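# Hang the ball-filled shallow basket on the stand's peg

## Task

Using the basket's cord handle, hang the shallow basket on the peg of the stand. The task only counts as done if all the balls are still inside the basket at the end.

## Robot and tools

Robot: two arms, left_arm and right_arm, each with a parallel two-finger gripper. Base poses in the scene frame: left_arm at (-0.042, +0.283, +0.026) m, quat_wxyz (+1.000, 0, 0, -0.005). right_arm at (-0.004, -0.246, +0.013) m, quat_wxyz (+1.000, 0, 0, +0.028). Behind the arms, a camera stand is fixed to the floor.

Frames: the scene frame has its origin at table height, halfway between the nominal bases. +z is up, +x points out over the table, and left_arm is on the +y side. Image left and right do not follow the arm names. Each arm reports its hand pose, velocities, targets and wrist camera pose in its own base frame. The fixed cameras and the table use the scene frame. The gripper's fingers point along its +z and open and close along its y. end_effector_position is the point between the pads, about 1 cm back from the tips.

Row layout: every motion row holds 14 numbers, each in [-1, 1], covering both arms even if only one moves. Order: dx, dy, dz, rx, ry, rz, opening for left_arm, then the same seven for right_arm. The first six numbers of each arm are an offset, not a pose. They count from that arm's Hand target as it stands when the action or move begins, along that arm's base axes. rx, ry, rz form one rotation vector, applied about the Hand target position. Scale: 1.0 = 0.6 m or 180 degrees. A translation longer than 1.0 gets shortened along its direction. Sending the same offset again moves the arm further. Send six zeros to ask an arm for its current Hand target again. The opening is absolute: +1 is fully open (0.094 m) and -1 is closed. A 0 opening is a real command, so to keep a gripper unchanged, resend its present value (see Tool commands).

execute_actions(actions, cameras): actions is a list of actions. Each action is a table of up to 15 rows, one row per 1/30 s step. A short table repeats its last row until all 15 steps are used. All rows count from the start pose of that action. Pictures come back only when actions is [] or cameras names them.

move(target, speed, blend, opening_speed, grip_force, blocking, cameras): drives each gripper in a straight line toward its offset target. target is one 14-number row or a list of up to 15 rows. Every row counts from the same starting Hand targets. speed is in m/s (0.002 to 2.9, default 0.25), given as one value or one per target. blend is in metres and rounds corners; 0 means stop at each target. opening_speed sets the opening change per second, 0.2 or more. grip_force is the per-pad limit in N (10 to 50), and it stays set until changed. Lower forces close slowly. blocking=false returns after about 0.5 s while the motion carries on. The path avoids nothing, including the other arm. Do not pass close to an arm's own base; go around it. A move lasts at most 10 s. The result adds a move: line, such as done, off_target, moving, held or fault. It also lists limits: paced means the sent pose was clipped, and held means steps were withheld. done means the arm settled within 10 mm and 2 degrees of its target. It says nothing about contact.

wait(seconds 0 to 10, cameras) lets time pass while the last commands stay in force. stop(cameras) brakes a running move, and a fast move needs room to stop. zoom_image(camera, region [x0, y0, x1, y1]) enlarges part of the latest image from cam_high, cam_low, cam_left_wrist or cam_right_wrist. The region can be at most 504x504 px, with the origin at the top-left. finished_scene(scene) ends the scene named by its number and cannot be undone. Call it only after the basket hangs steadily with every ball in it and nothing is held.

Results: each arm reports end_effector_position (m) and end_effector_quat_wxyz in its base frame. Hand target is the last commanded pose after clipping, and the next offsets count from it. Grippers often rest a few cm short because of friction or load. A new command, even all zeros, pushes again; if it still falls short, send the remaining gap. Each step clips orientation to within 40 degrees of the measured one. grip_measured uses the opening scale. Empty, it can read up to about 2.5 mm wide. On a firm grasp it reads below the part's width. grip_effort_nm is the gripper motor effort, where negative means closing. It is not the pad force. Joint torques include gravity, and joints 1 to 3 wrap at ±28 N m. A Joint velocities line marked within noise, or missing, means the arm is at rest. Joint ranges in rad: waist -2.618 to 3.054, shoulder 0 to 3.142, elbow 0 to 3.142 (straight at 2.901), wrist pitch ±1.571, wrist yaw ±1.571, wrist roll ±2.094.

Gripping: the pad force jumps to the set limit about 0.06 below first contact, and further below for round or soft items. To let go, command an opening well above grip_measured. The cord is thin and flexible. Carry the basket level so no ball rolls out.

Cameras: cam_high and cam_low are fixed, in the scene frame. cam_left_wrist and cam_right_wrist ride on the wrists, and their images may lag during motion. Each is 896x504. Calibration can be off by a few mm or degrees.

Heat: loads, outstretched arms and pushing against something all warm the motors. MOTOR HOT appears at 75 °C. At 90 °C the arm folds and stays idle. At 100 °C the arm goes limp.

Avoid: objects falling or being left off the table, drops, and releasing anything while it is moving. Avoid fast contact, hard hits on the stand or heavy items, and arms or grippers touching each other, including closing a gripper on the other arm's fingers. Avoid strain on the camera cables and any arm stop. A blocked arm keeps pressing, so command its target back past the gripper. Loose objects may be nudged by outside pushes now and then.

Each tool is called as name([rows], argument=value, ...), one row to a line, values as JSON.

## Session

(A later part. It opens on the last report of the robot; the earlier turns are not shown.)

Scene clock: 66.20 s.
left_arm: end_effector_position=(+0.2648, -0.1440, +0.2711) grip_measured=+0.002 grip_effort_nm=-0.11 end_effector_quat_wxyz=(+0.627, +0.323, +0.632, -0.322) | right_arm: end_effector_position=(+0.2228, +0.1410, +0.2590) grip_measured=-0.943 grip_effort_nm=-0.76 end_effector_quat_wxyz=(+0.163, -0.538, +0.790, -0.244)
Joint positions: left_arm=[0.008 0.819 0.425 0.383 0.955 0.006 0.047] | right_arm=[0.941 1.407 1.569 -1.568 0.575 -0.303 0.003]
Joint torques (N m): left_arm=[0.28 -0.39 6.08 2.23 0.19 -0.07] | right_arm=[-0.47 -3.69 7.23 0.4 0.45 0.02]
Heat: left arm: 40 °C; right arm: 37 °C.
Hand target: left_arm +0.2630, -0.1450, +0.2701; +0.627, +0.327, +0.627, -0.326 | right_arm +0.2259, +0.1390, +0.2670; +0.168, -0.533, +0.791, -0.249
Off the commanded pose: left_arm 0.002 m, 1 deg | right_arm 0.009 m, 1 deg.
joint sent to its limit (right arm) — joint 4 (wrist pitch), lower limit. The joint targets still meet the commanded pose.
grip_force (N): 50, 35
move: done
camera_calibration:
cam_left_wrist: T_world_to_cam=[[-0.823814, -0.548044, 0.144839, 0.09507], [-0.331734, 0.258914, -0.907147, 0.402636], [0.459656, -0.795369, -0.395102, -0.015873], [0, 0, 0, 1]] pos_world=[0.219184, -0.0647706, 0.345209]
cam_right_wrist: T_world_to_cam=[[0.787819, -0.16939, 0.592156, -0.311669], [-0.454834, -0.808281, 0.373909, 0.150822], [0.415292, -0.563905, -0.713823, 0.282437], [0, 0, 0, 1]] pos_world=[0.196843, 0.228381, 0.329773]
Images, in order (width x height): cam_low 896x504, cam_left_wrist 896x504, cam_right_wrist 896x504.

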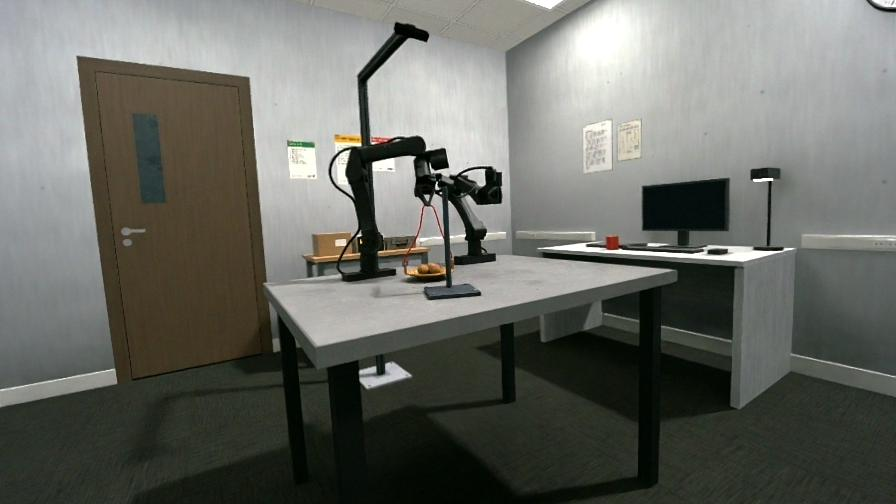

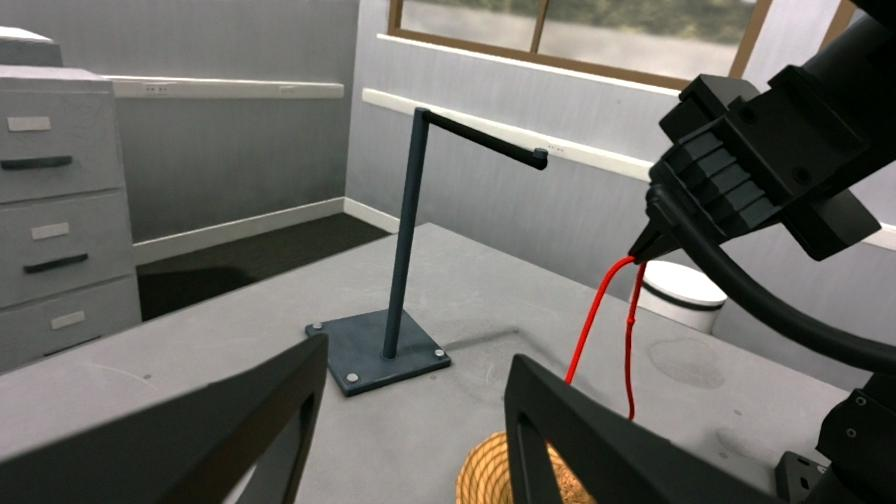

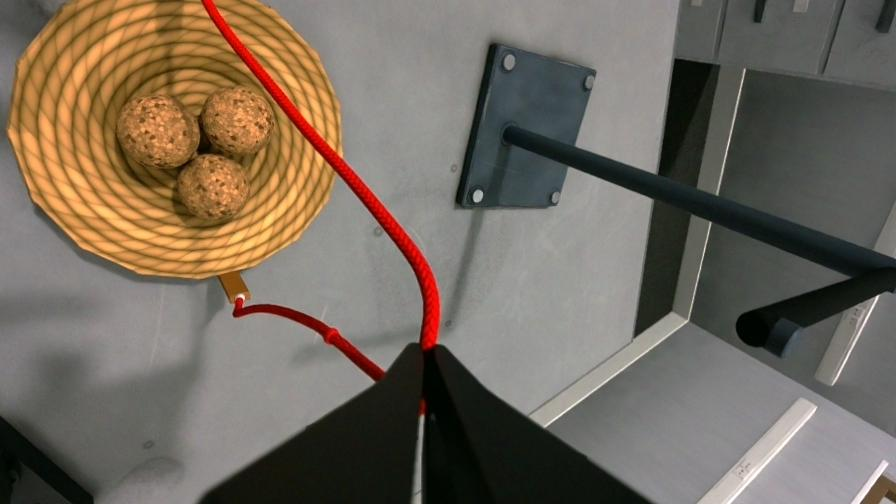

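move(target=[0,0,0,0,0,0,0.0,-0.007,-0.0117,0.005,0.1247,-0.029,0.0652,-1.0], speed=0.1, cameras=["cam_left_wrist","cam_right_wrist","cam_low"])

zoom_image(camera="cam_low", region=[370, 160, 510, 310])

Scene clock: 75.60 s.
left_arm: end_effector_position=(+0.2648, -0.1440, +0.2711) grip_measured=+0.002 grip_effort_nm=-0.10 end_effector_quat_wxyz=(+0.627, +0.323, +0.632, -0.322) | right_arm: end_effector_position=(+0.2192, +0.1299, +0.2654) grip_measured=-0.943 grip_effort_nm=-0.76 end_effector_quat_wxyz=(+0.312, -0.561, +0.760, -0.100)
Joint positions: left_arm=[0.008 0.819 0.425 0.383 0.955 0.006 0.047] | right_arm=[0.687 1.028 1.279 -1.188 0.221 -0.657 0.003]
Joint torques (N m): left_arm=[0.2 -0.34 6.16 2.21 0.18 -0.09] | right_arm=[-0.49 -2.45 4.86 1.4 -0.01 -0.01]
Heat: left arm: 40 °C; right arm: 38 °C.
Hand target: left_arm +0.2630, -0.1450, +0.2701; +0.627, +0.327, +0.627, -0.326 | right_arm +0.2216, +0.1320, +0.2701; +0.328, -0.556, +0.757, -0.096
Off the commanded pose: left_arm 0.002 m, 1 deg | right_arm 0.006 m, 2 deg.
grip_force (N): 50, 35
move: done
camera_calibration:
cam_left_wrist: T_world_to_cam=[[-0.823814, -0.548044, 0.144839, 0.09507], [-0.331734, 0.258914, -0.907147, 0.402636], [0.459656, -0.795369, -0.395102, -0.015873], [0, 0, 0, 1]] pos_world=[0.219184, -0.0647706, 0.345209]
cam_right_wrist: T_world_to_cam=[[0.779591, -0.237208, 0.579629, -0.300514], [-0.301447, -0.95336, 0.0152868, 0.218227], [0.548969, -0.186645, -0.814737, 0.230703], [0, 0, 0, 1]] pos_world=[0.173414, 0.179824, 0.358813]
Images, in order (width x height): cam_low 896x504, cam_left_wrist 896x504, cam_right_wrist 896x504.

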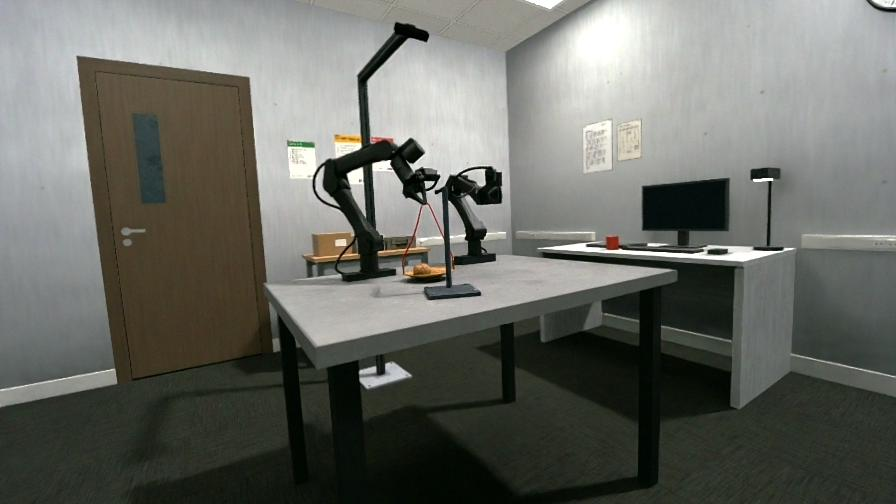

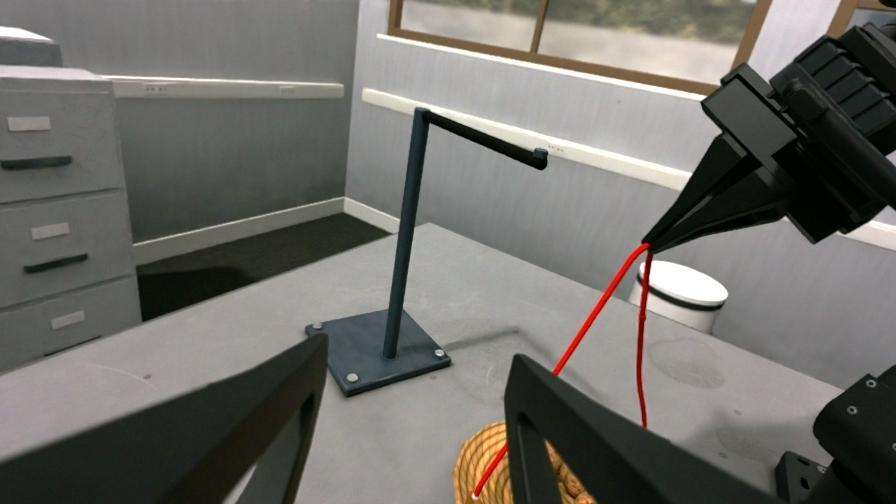

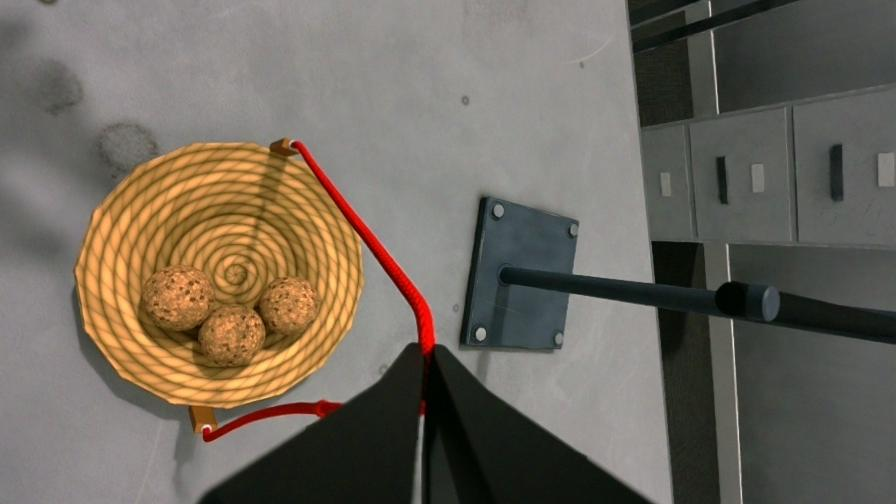

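Scaled by 3.360 from the camera's 896x504 image, which has a finer 1280x720 frame.

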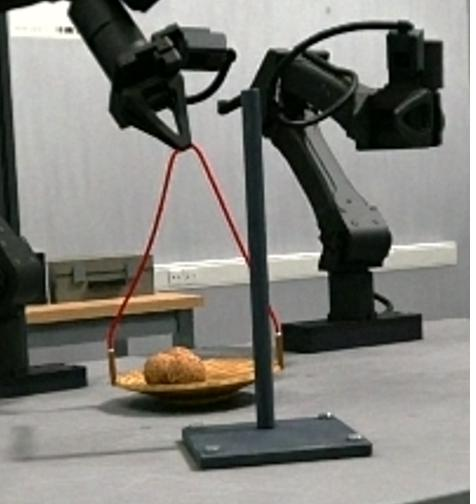

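move(target=[0,0,0,0,0,0,0.0,0.01,0.004,0.03,0,0,0,-1.0], speed=0.025, cameras=["cam_left_wrist","cam_right_wrist","cam_low"])

zoom_image(camera="cam_low", region=[370, 160, 510, 310])

Scene clock: 81.57 s.
left_arm: end_effector_position=(+0.2648, -0.1440, +0.2711) grip_measured=+0.002 grip_effort_nm=-0.11 end_effector_quat_wxyz=(+0.627, +0.323, +0.632, -0.322) | right_arm: end_effector_position=(+0.2238, +0.1321, +0.2720) grip_measured=-0.943 grip_effort_nm=-0.76 end_effector_quat_wxyz=(+0.305, -0.564, +0.761, -0.099)
Joint positions: left_arm=[0.008 0.819 0.425 0.384 0.955 0.006 0.047] | right_arm=[0.674 1.069 1.335 -1.214 0.21 -0.668 0.003]
Joint torques (N m): left_arm=[0.29 -0.32 6.16 2.22 0.19 -0.08] | right_arm=[-0.53 -1.66 8.38 1.21 0.01 0]
Heat: left arm: 40 °C; right arm: 38 °C.
Hand target: left_arm +0.2630, -0.1450, +0.2701; +0.627, +0.327, +0.627, -0.326 | right_arm +0.2276, +0.1344, +0.2881; +0.328, -0.556, +0.757, -0.096
Off the commanded pose: left_arm 0.002 m, 1 deg | right_arm 0.017 m, 3 deg.
grip_force (N): 50, 35
move: off_target (right_arm)
camera_calibration:
cam_left_wrist: T_world_to_cam=[[-0.823876, -0.548019, 0.144581, 0.0950919], [-0.33142, 0.258888, -0.90727, 0.402575], [0.459771, -0.795394, -0.394916, -0.0159182], [0, 0, 0, 1]] pos_world=[0.219084, -0.0647706, 0.345209]
cam_right_wrist: T_world_to_cam=[[0.787583, -0.231762, 0.570963, -0.307576], [-0.298949, -0.953938, 0.0251512, 0.218466], [0.538835, -0.190497, -0.82059, 0.238358], [0, 0, 0, 1]] pos_world=[0.179116, 0.182525, 0.365714]
Images, in order (width x height): cam_low 896x504, cam_left_wrist 896x504, cam_right_wrist 896x504.

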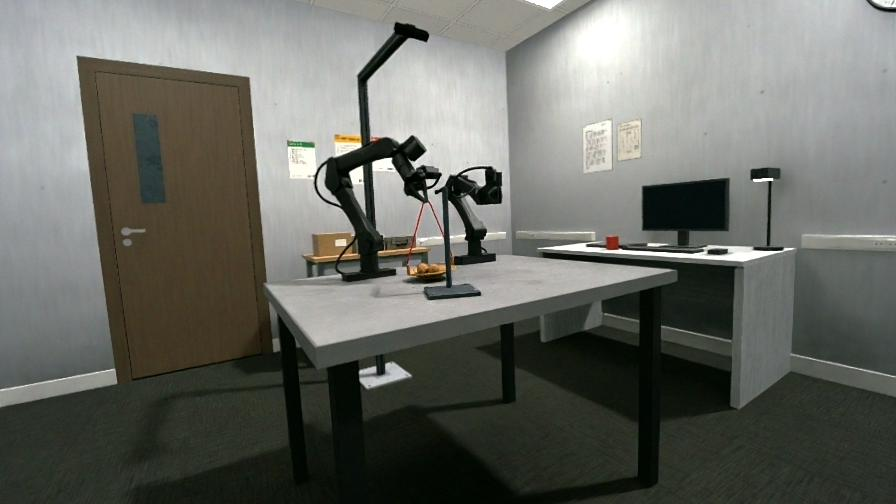

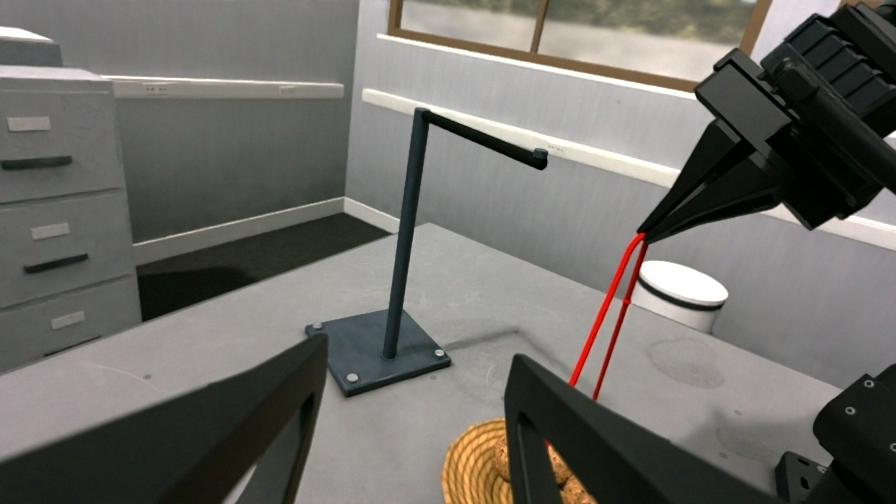

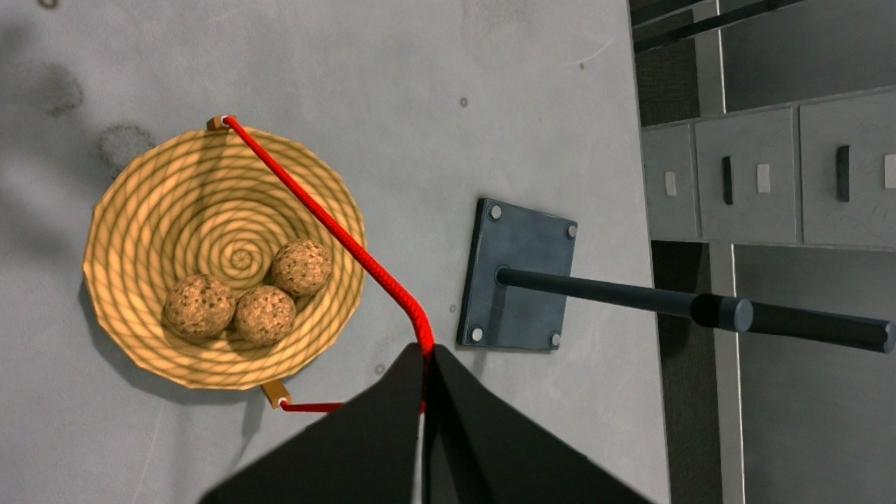

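Scaled by 3.360 from the camera's 896x504 image, which has a finer 1280x720 frame.

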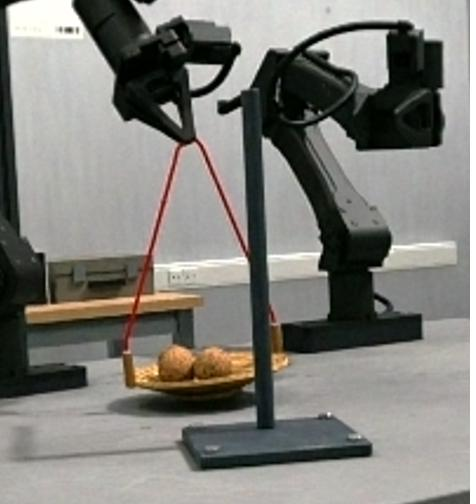

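move(target=[0,0,0,0,0,0,0.0,0.0,0,0.025,0,0,0,-1.0], speed=0.025)

wait(seconds=1.0, cameras=["cam_left_wrist","cam_right_wrist","cam_low"])

zoom_image(camera="cam_low", region=[370, 160, 510, 310])

Scene clock: 85.17 s.
left_arm: end_effector_position=(+0.2648, -0.1440, +0.2711) grip_measured=+0.002 grip_effort_nm=-0.10 end_effector_quat_wxyz=(+0.627, +0.323, +0.632, -0.322) | right_arm: end_effector_position=(+0.2241, +0.1325, +0.2875) grip_measured=-0.943 grip_effort_nm=-0.76 end_effector_quat_wxyz=(+0.305, -0.564, +0.761, -0.098)
Joint positions: left_arm=[0.008 0.819 0.425 0.384 0.955 0.006 0.047] | right_arm=[0.674 1.1 1.419 -1.267 0.209 -0.668 0.003]
Joint torques (N m): left_arm=[0.25 -0.34 6.16 2.22 0.18 -0.08] | right_arm=[-0.5 -1.77 8.17 1.23 0.01 -0.01]
Heat: left arm: 40 °C; right arm: 38 °C.
Hand target: left_arm +0.2630, -0.1450, +0.2701; +0.627, +0.327, +0.627, -0.326 | right_arm +0.2276, +0.1344, +0.3031; +0.328, -0.556, +0.757, -0.096
Off the commanded pose: left_arm 0.002 m, 1 deg | right_arm 0.016 m, 3 deg.
grip_force (N): 50, 35
move: off_target (right_arm)

Scene clock: 86.17 s.
left_arm: end_effector_position=(+0.2648, -0.1440, +0.2711) grip_measured=+0.002 grip_effort_nm=-0.11 end_effector_quat_wxyz=(+0.627, +0.323, +0.632, -0.322) | right_arm: end_effector_position=(+0.2239, +0.1323, +0.2873) grip_measured=-0.943 grip_effort_nm=-0.76 end_effector_quat_wxyz=(+0.305, -0.564, +0.761, -0.098)
Joint positions: left_arm=[0.008 0.819 0.425 0.384 0.955 0.006 0.047] | right_arm=[0.674 1.1 1.419 -1.269 0.209 -0.668 0.003]
Joint torques (N m): left_arm=[0.25 -0.38 6.13 2.23 0.19 -0.08] | right_arm=[-0.51 -1.72 8.16 1.23 0.03 0.01]
Heat: left arm: 40 °C; right arm: 38 °C.
Hand target: left_arm +0.2630, -0.1450, +0.2701; +0.627, +0.327, +0.627, -0.326 | right_arm +0.2276, +0.1344, +0.3031; +0.328, -0.556, +0.757, -0.096
Tool commands: left_gripper/opening=+0.0 right_gripper/opening=-1.0
Off the commanded pose: left_arm 0.002 m, 1 deg | right_arm 0.016 m, 3 deg.
grip_force (N): 50, 35
wait: 1.00 s; at rest by 0.17 s
camera_calibration:
cam_left_wrist: T_world_to_cam=[[-0.823876, -0.548019, 0.144581, 0.0950919], [-0.33142, 0.258888, -0.90727, 0.402575], [0.459771, -0.795394, -0.394916, -0.0159182], [0, 0, 0, 1]] pos_world=[0.219084, -0.0647706, 0.345209]
cam_right_wrist: T_world_to_cam=[[0.788125, -0.231532, 0.570309, -0.316313], [-0.298741, -0.953993, 0.025539, 0.218157], [0.538157, -0.190502, -0.821033, 0.251135], [0, 0, 0, 1]] pos_world=[0.179317, 0.182725, 0.381014]
Images, in order (width x height): cam_low 896x504, cam_left_wrist 896x504, cam_right_wrist 896x504.

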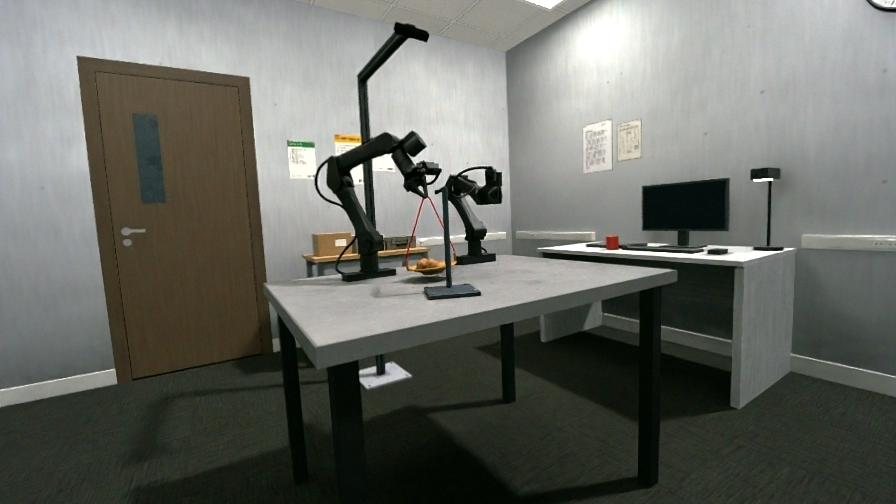

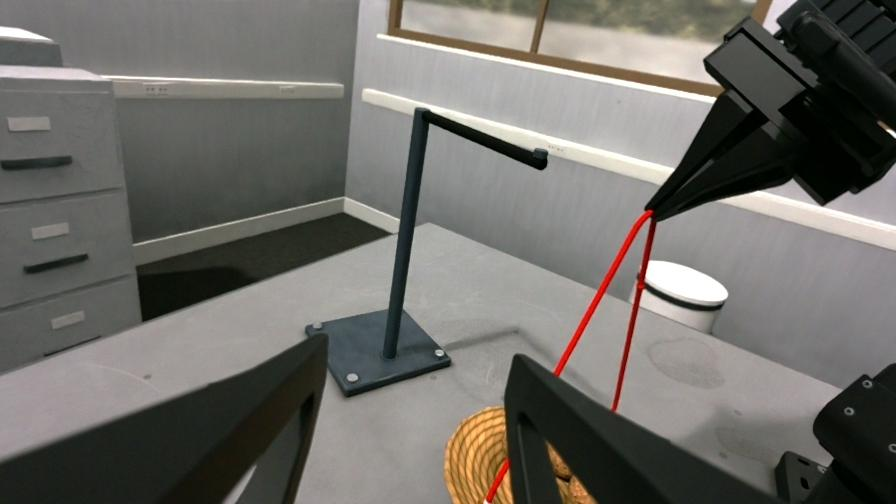

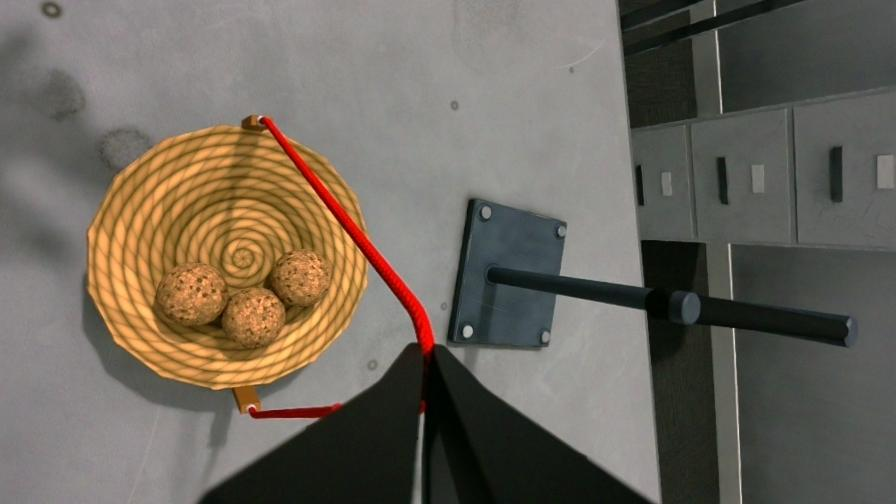

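Scaled by 3.360 from the camera's 896x504 image, which has a finer 1280x720 frame.

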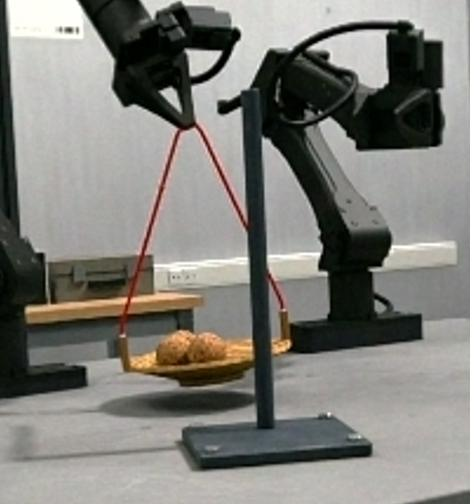

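move(target=[0,0,0,0,0,0,0.0,0.0357,0.025,0.1065,0,0,0,-1.0], speed=0.035, cameras=["cam_left_wrist","cam_right_wrist","cam_low","cam_high"])

zoom_image(camera="cam_low", region=[370, 160, 510, 310])

Scene clock: 93.80 s.
left_arm: end_effector_position=(+0.2648, -0.1440, +0.2711) grip_measured=+0.002 grip_effort_nm=-0.10 end_effector_quat_wxyz=(+0.627, +0.323, +0.632, -0.322) | right_arm: end_effector_position=(+0.2466, +0.1484, +0.3538) grip_measured=-0.943 grip_effort_nm=-0.76 end_effector_quat_wxyz=(+0.307, -0.563, +0.761, -0.098)
Joint positions: left_arm=[0.008 0.819 0.425 0.384 0.955 0.006 0.047] | right_arm=[0.666 1.347 1.888 -1.483 0.205 -0.674 0.003]
Joint torques (N m): left_arm=[0.23 -0.39 6.12 2.23 0.19 -0.06] | right_arm=[-0.51 -3.04 7.28 1.22 0.02 0]
Heat: left arm: 40 °C; right arm: 39 °C.
Hand target: left_arm +0.2630, -0.1450, +0.2701; +0.627, +0.327, +0.627, -0.326 | right_arm +0.2490, +0.1493, +0.3669; +0.328, -0.556, +0.757, -0.096
Off the commanded pose: left_arm 0.002 m, 1 deg | right_arm 0.013 m, 3 deg.
grip_force (N): 50, 35
move: off_target (right_arm)
camera_calibration:
cam_left_wrist: T_world_to_cam=[[-0.823876, -0.548019, 0.144581, 0.0950919], [-0.33142, 0.258888, -0.90727, 0.402575], [0.459771, -0.795394, -0.394916, -0.0159182], [0, 0, 0, 1]] pos_world=[0.219084, -0.0647706, 0.345209]
cam_right_wrist: T_world_to_cam=[[0.785835, -0.233658, 0.572597, -0.36835], [-0.299384, -0.953888, 0.0216262, 0.240178], [0.54114, -0.188421, -0.819552, 0.295029], [0, 0, 0, 1]] pos_world=[0.201716, 0.198625, 0.447513]

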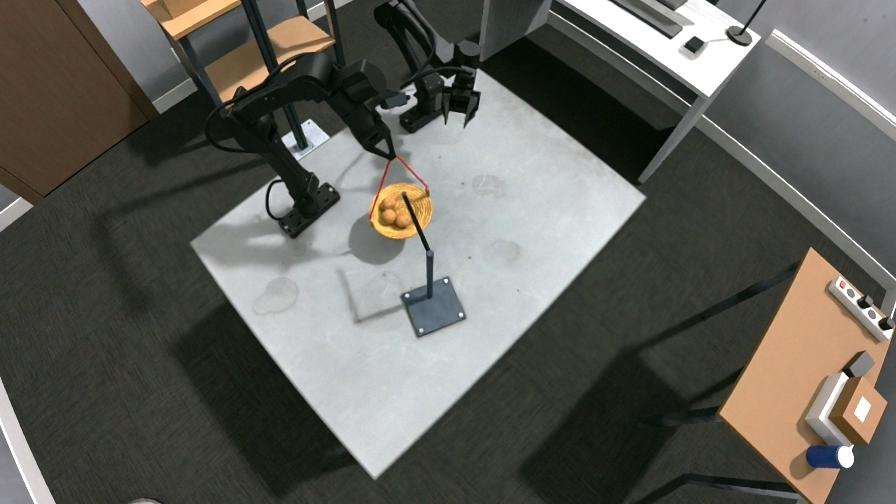

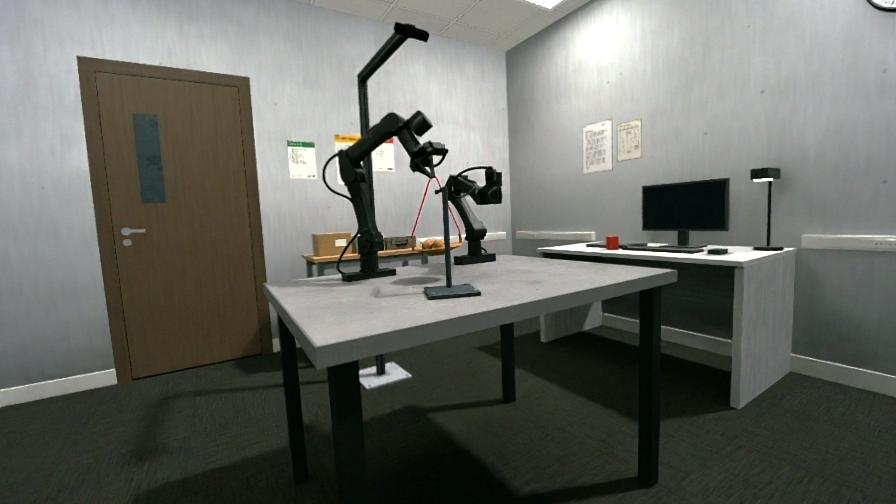

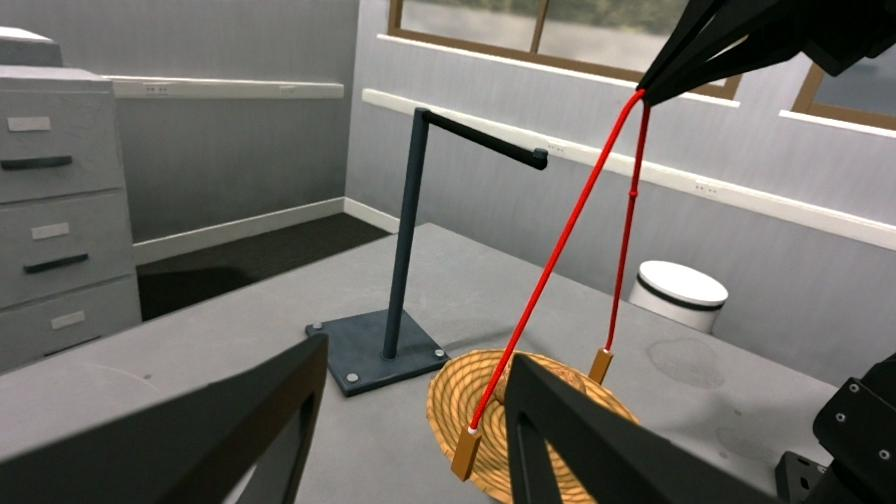

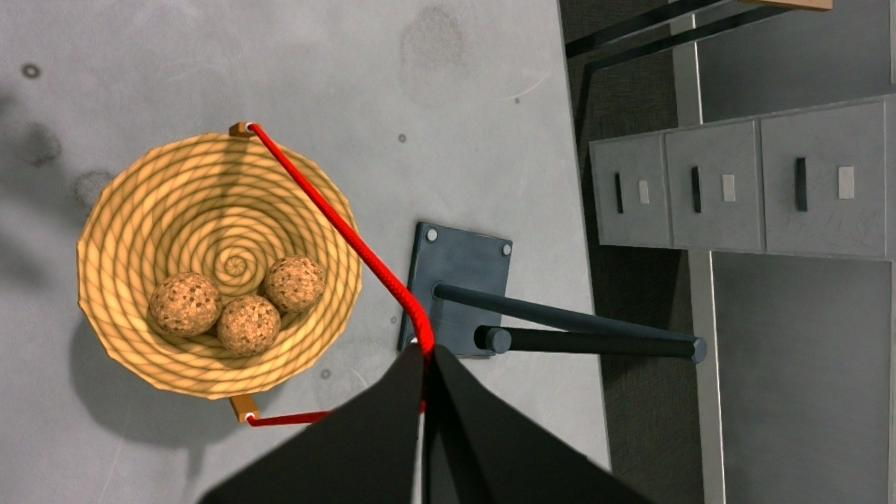

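Scaled by 3.360 from the camera's 896x504 image, which has a finer 1280x720 frame.

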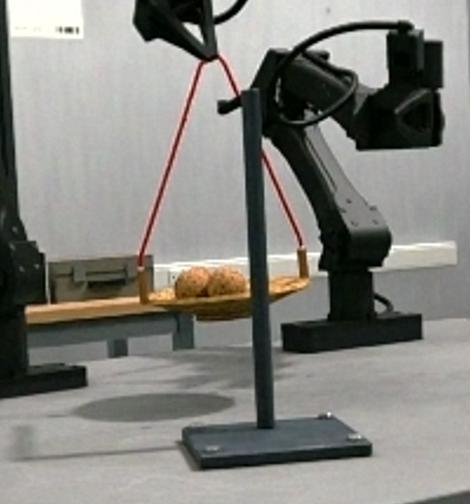

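move(target=[0,0,0,0,0,0,0.0,0.09,-0.042,0.0,0,0,0,-1.0], speed=0.03, cameras=["cam_left_wrist","cam_right_wrist"])

zoom_image(camera="cam_left_wrist", region=[470, 60, 670, 240])

Scene clock: 100.03 s.
left_arm: end_effector_position=(+0.2648, -0.1440, +0.2711) grip_measured=+0.002 grip_effort_nm=-0.11 end_effector_quat_wxyz=(+0.627, +0.323, +0.632, -0.322) | right_arm: end_effector_position=(+0.2942, +0.1193, +0.3484) grip_measured=-0.943 grip_effort_nm=-0.76 end_effector_quat_wxyz=(+0.290, -0.563, +0.768, -0.094)
Joint positions: left_arm=[0.008 0.819 0.425 0.384 0.955 0.006 0.047] | right_arm=[0.412 1.448 1.958 -1.462 0.053 -0.87 0.003]
Joint torques (N m): left_arm=[0.23 -0.28 6.17 2.22 0.19 -0.09] | right_arm=[-0.46 -4.21 7.38 1.54 -0.14 0]
Heat: left arm: 40 °C; right arm: 39 °C.
Hand target: left_arm +0.2630, -0.1450, +0.2701; +0.627, +0.327, +0.627, -0.326 | right_arm +0.3030, +0.1242, +0.3669; +0.328, -0.556, +0.757, -0.096
Off the commanded pose: left_arm 0.002 m, 1 deg | right_arm 0.021 m, 5 deg.
grip_force (N): 50, 35
move: off_target (right_arm)
camera_calibration:
cam_left_wrist: T_world_to_cam=[[-0.823876, -0.548019, 0.144581, 0.0950919], [-0.33142, 0.258888, -0.90727, 0.402575], [0.459771, -0.795394, -0.394916, -0.0159182], [0, 0, 0, 1]] pos_world=[0.219084, -0.0647706, 0.345209]
cam_right_wrist: T_world_to_cam=[[0.803707, -0.233784, 0.547175, -0.405764], [-0.305392, -0.951294, 0.0421231, 0.220987], [0.510677, -0.200958, -0.835958, 0.275491], [0, 0, 0, 1]] pos_world=[0.252916, 0.170725, 0.443014]
Images, in order (width x height): cam_left_wrist 896x504, cam_right_wrist 896x504.

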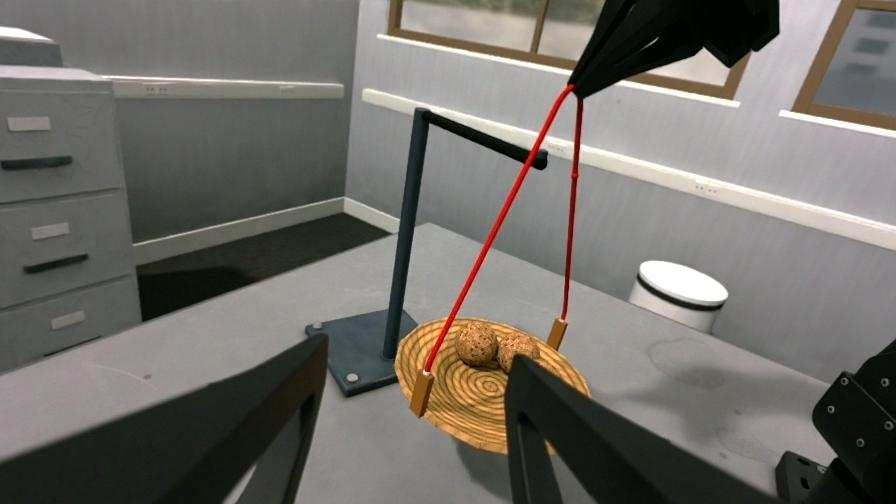

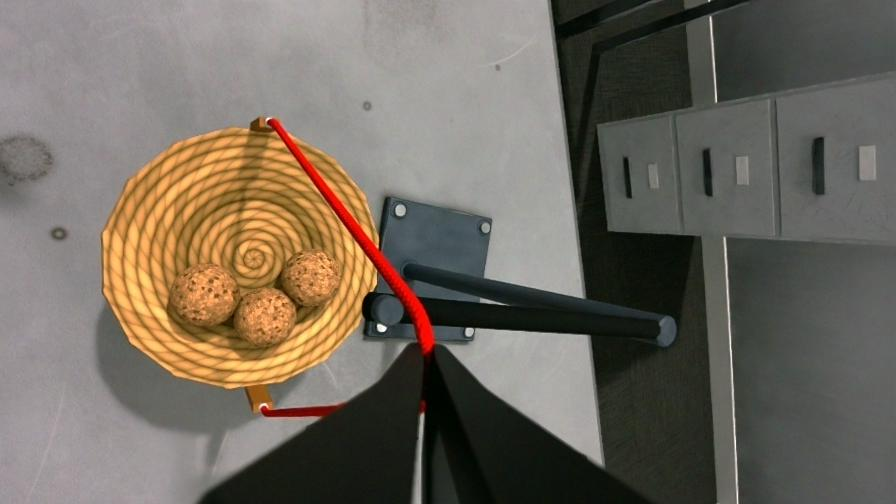

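Scaled by 2.520 from the camera's 896x504 image, which has a finer 1280x720 frame.

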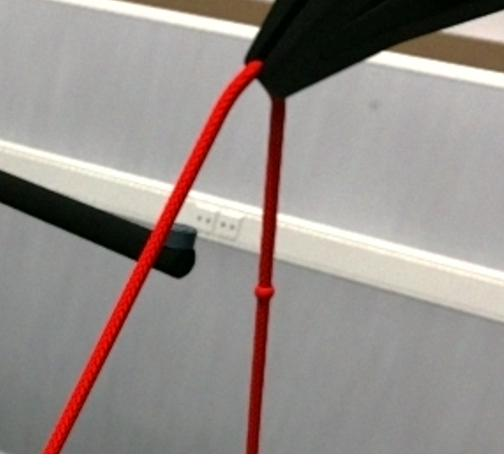

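move([
  [0,0,0,0,0,0,0.0,0.008,0.013,0.0,0,0,0,-1.0],
], speed=0.03, cameras=["cam_left_wrist","cam_right_wrist"])

Scene clock: 102.23 s.
left_arm: end_effector_position=(+0.2648, -0.1440, +0.2711) grip_measured=+0.002 grip_effort_nm=-0.11 end_effector_quat_wxyz=(+0.627, +0.323, +0.632, -0.322) | right_arm: end_effector_position=(+0.2996, +0.1259, +0.3481) grip_measured=-0.943 grip_effort_nm=-0.77 end_effector_quat_wxyz=(+0.290, -0.566, +0.766, -0.091)
Joint positions: left_arm=[0.008 0.819 0.425 0.384 0.955 0.006 0.047] | right_arm=[0.424 1.475 1.98 -1.459 0.053 -0.866 0.003]
Joint torques (N m): left_arm=[0.27 -0.38 6.13 2.21 0.18 -0.07] | right_arm=[0.51 -4.49 7.36 1.53 0 0.13]
Heat: left arm: 40 °C; right arm: 39 °C.
Hand target: left_arm +0.2630, -0.1450, +0.2701; +0.627, +0.327, +0.627, -0.326 | right_arm +0.3079, +0.1320, +0.3669; +0.328, -0.556, +0.757, -0.096
Off the commanded pose: left_arm 0.002 m, 1 deg | right_arm 0.021 m, 5 deg.
grip_force (N): 50, 35
move: off_target (right_arm)
camera_calibration:
cam_left_wrist: T_world_to_cam=[[-0.823876, -0.548019, 0.144581, 0.0950919], [-0.33142, 0.258888, -0.90727, 0.402575], [0.459771, -0.795394, -0.394916, -0.0159182], [0, 0, 0, 1]] pos_world=[0.219084, -0.0647706, 0.345209]
cam_right_wrist: T_world_to_cam=[[0.80676, -0.228606, 0.544865, -0.40928], [-0.297541, -0.953856, 0.0403521, 0.227621], [0.510498, -0.194674, -0.837552, 0.273649], [0, 0, 0, 1]] pos_world=[0.25822, 0.176826, 0.443013]
Images, in order (width x height): cam_left_wrist 896x504, cam_right_wrist 896x504.

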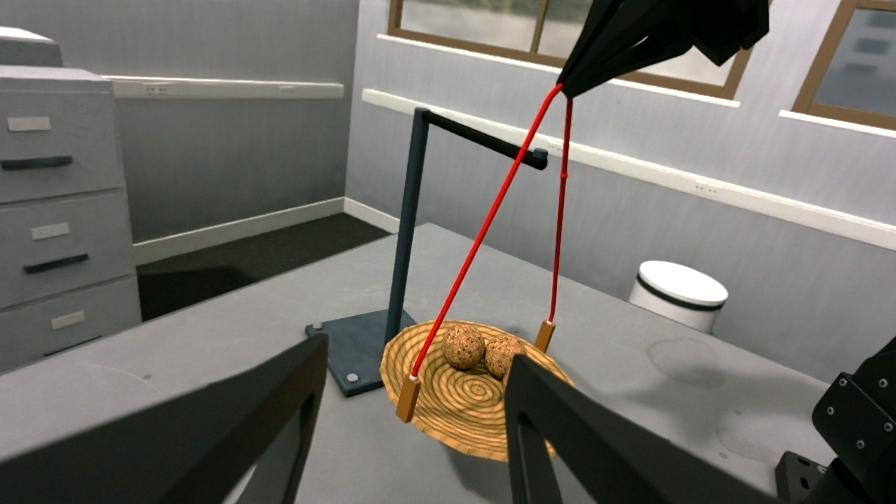

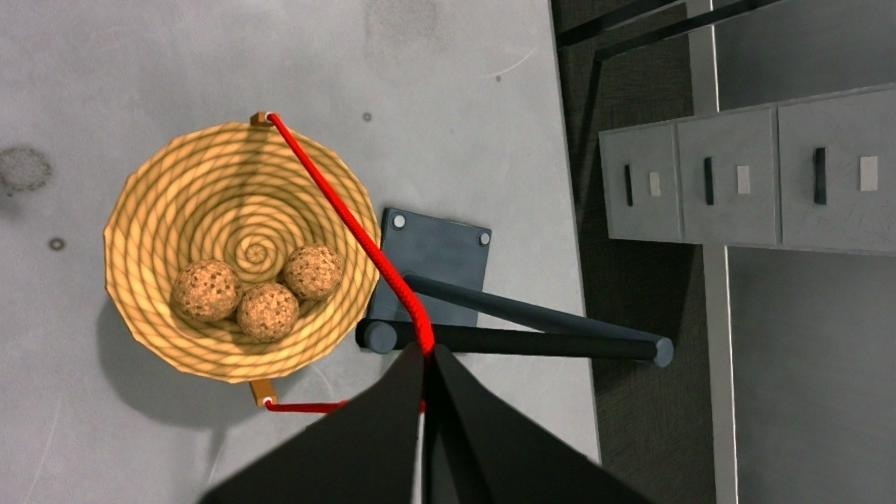

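move([
  [0,0,0,0,0,0,0.0,0.0362,-0.017,0.0,0,0,0,-1.0],
  [0,0,0,0,0,0,0.0,0.0663,-0.0312,-0.035,0,0,0,-1.0],
], speed=0.03, blend=[0.01,0], cameras=["cam_left_wrist","cam_right_wrist","cam_low"])

zoom_image(camera="cam_left_wrist", region=[420, 60, 620, 240])

Scene clock: 112.63 s.
left_arm: end_effector_position=(+0.2648, -0.1440, +0.2711) grip_measured=+0.002 grip_effort_nm=-0.10 end_effector_quat_wxyz=(+0.627, +0.323, +0.632, -0.322) | right_arm: end_effector_position=(+0.3410, +0.1098, +0.3372) grip_measured=-0.943 grip_effort_nm=-0.76 end_effector_quat_wxyz=(+0.303, -0.559, +0.766, -0.095)
Joint positions: left_arm=[0.008 0.819 0.425 0.384 0.955 0.006 0.047] | right_arm=[0.301 1.526 1.947 -1.345 -0.015 -0.955 0.003]
Joint torques (N m): left_arm=[0.23 -0.35 6.13 2.21 0.17 -0.08] | right_arm=[-0.39 -5.83 4.72 1.58 -0.21 -0.02]
Heat: left arm: 40 °C; right arm: 39 °C.
Hand target: left_arm +0.2630, -0.1450, +0.2701; +0.627, +0.327, +0.627, -0.326 | right_arm +0.3476, +0.1133, +0.3459; +0.328, -0.556, +0.757, -0.096
Off the commanded pose: left_arm 0.002 m, 1 deg | right_arm 0.011 m, 3 deg.
grip_force (N): 50, 35
move: off_target (right_arm)
camera_calibration:
cam_left_wrist: T_world_to_cam=[[-0.823876, -0.548019, 0.144581, 0.0950919], [-0.33142, 0.258888, -0.90727, 0.402575], [0.459771, -0.795394, -0.394916, -0.0159182], [0, 0, 0, 1]] pos_world=[0.219084, -0.0647706, 0.345209]
cam_right_wrist: T_world_to_cam=[[0.789821, -0.243234, 0.563045, -0.439154], [-0.308346, -0.951027, 0.0216951, 0.23459], [0.530194, -0.190748, -0.826141, 0.229303], [0, 0, 0, 1]] pos_world=[0.297613, 0.160023, 0.43161]
Images, in order (width x height): cam_low 896x504, cam_left_wrist 896x504, cam_right_wrist 896x504.

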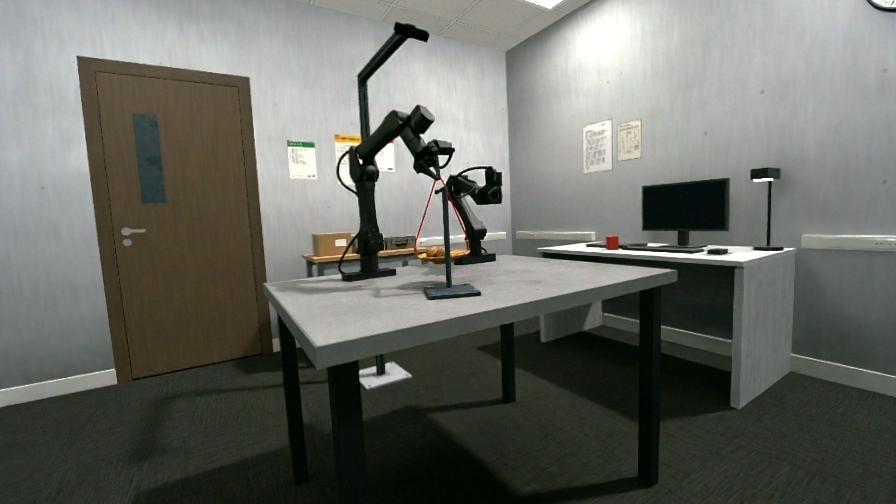

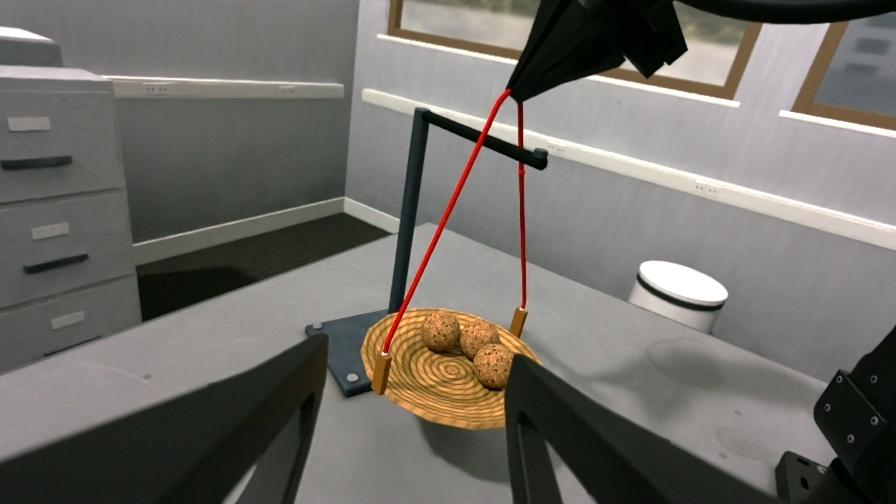

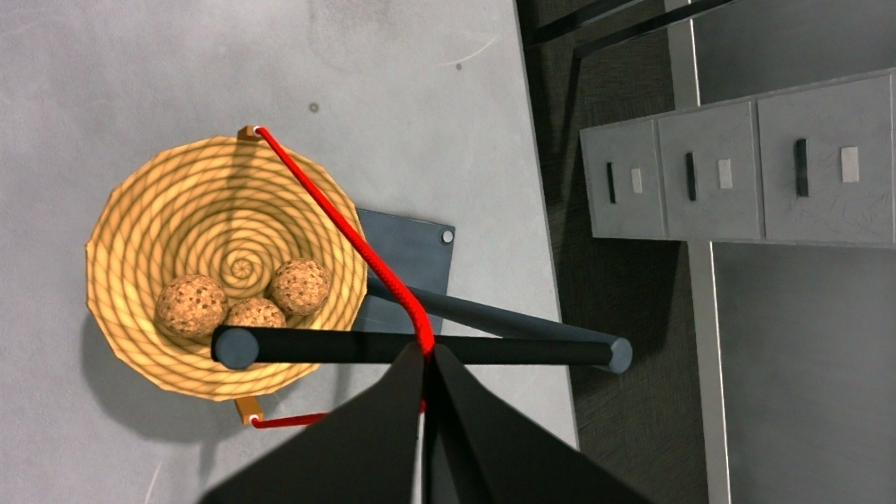

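Scaled by 2.520 from the camera's 896x504 image, which has a finer 1280x720 frame.

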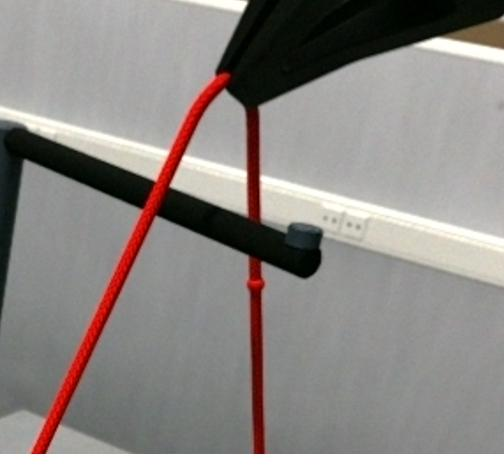

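move(target=[0,0,0,0,0,0,0.0,0.0,-0.001,-0.033,0,0,0,-1.0], speed=0.025, cameras=["cam_left_wrist","cam_right_wrist"])

zoom_image(camera="cam_left_wrist", region=[460, 70, 580, 190])

Scene clock: 117.07 s.
left_arm: end_effector_position=(+0.2648, -0.1440, +0.2711) grip_measured=+0.002 grip_effort_nm=-0.11 end_effector_quat_wxyz=(+0.627, +0.323, +0.632, -0.322) | right_arm: end_effector_position=(+0.3454, +0.1114, +0.3091) grip_measured=-0.943 grip_effort_nm=-0.76 end_effector_quat_wxyz=(+0.292, -0.562, +0.768, -0.091)
Joint positions: left_arm=[0.008 0.819 0.425 0.384 0.955 0.006 0.047] | right_arm=[0.301 1.5 1.805 -1.254 -0.016 -0.957 0.003]
Joint torques (N m): left_arm=[0.23 -0.36 6.13 2.21 0.18 -0.07] | right_arm=[-0.61 -8.46 5 1.52 -0.21 -0.01]
Heat: left arm: 40 °C; right arm: 39 °C.
Hand target: left_arm +0.2630, -0.1450, +0.2701; +0.627, +0.327, +0.627, -0.326 | right_arm +0.3476, +0.1127, +0.3261; +0.328, -0.556, +0.757, -0.096
Off the commanded pose: left_arm 0.002 m, 1 deg | right_arm 0.017 m, 4 deg.
grip_force (N): 50, 35
move: off_target (right_arm)
camera_calibration:
cam_left_wrist: T_world_to_cam=[[-0.823876, -0.548019, 0.144581, 0.0950919], [-0.33142, 0.258888, -0.90727, 0.402575], [0.459771, -0.795394, -0.394916, -0.0159182], [0, 0, 0, 1]] pos_world=[0.219084, -0.0647706, 0.345209]
cam_right_wrist: T_world_to_cam=[[0.80357, -0.237194, 0.545907, -0.426483], [-0.305265, -0.951591, 0.0358848, 0.232801], [0.510968, -0.195482, -0.837077, 0.21461], [0, 0, 0, 1]] pos_world=[0.304116, 0.162324, 0.404111]
Images, in order (width x height): cam_left_wrist 896x504, cam_right_wrist 896x504.

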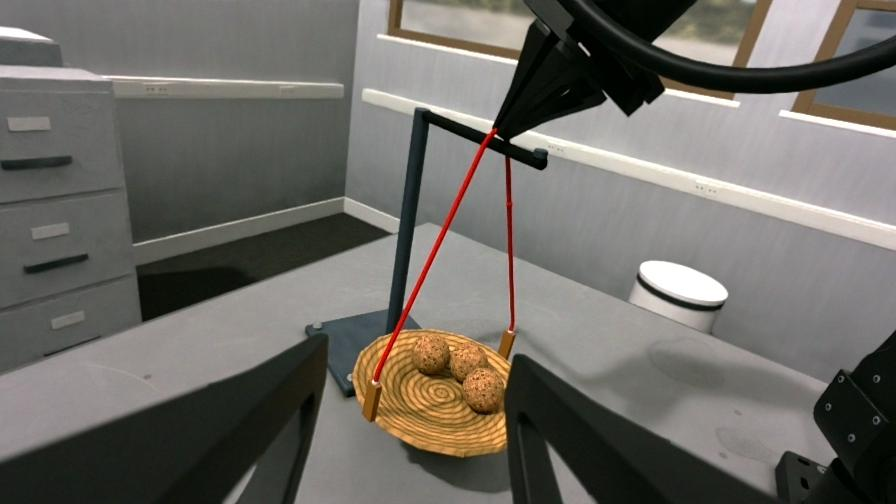

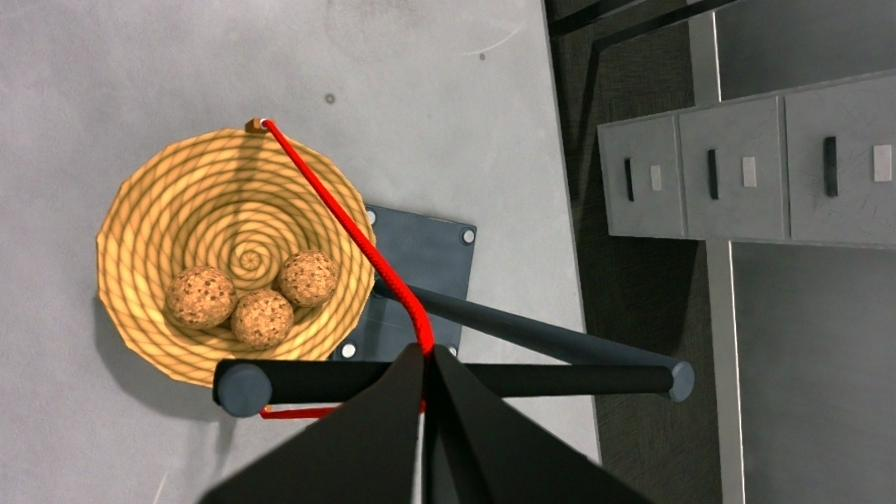

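Scaled by 4.200 from the camera's 896x504 image, which has a finer 1280x720 frame.

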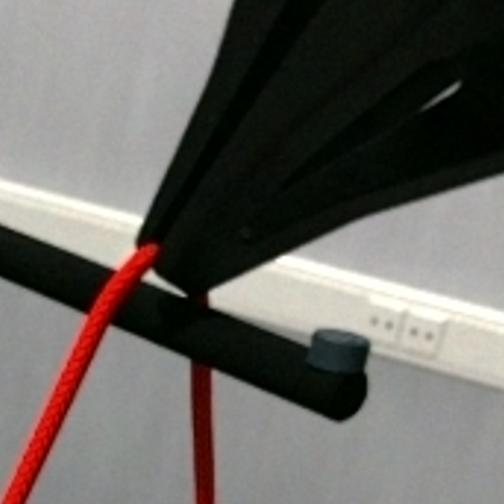

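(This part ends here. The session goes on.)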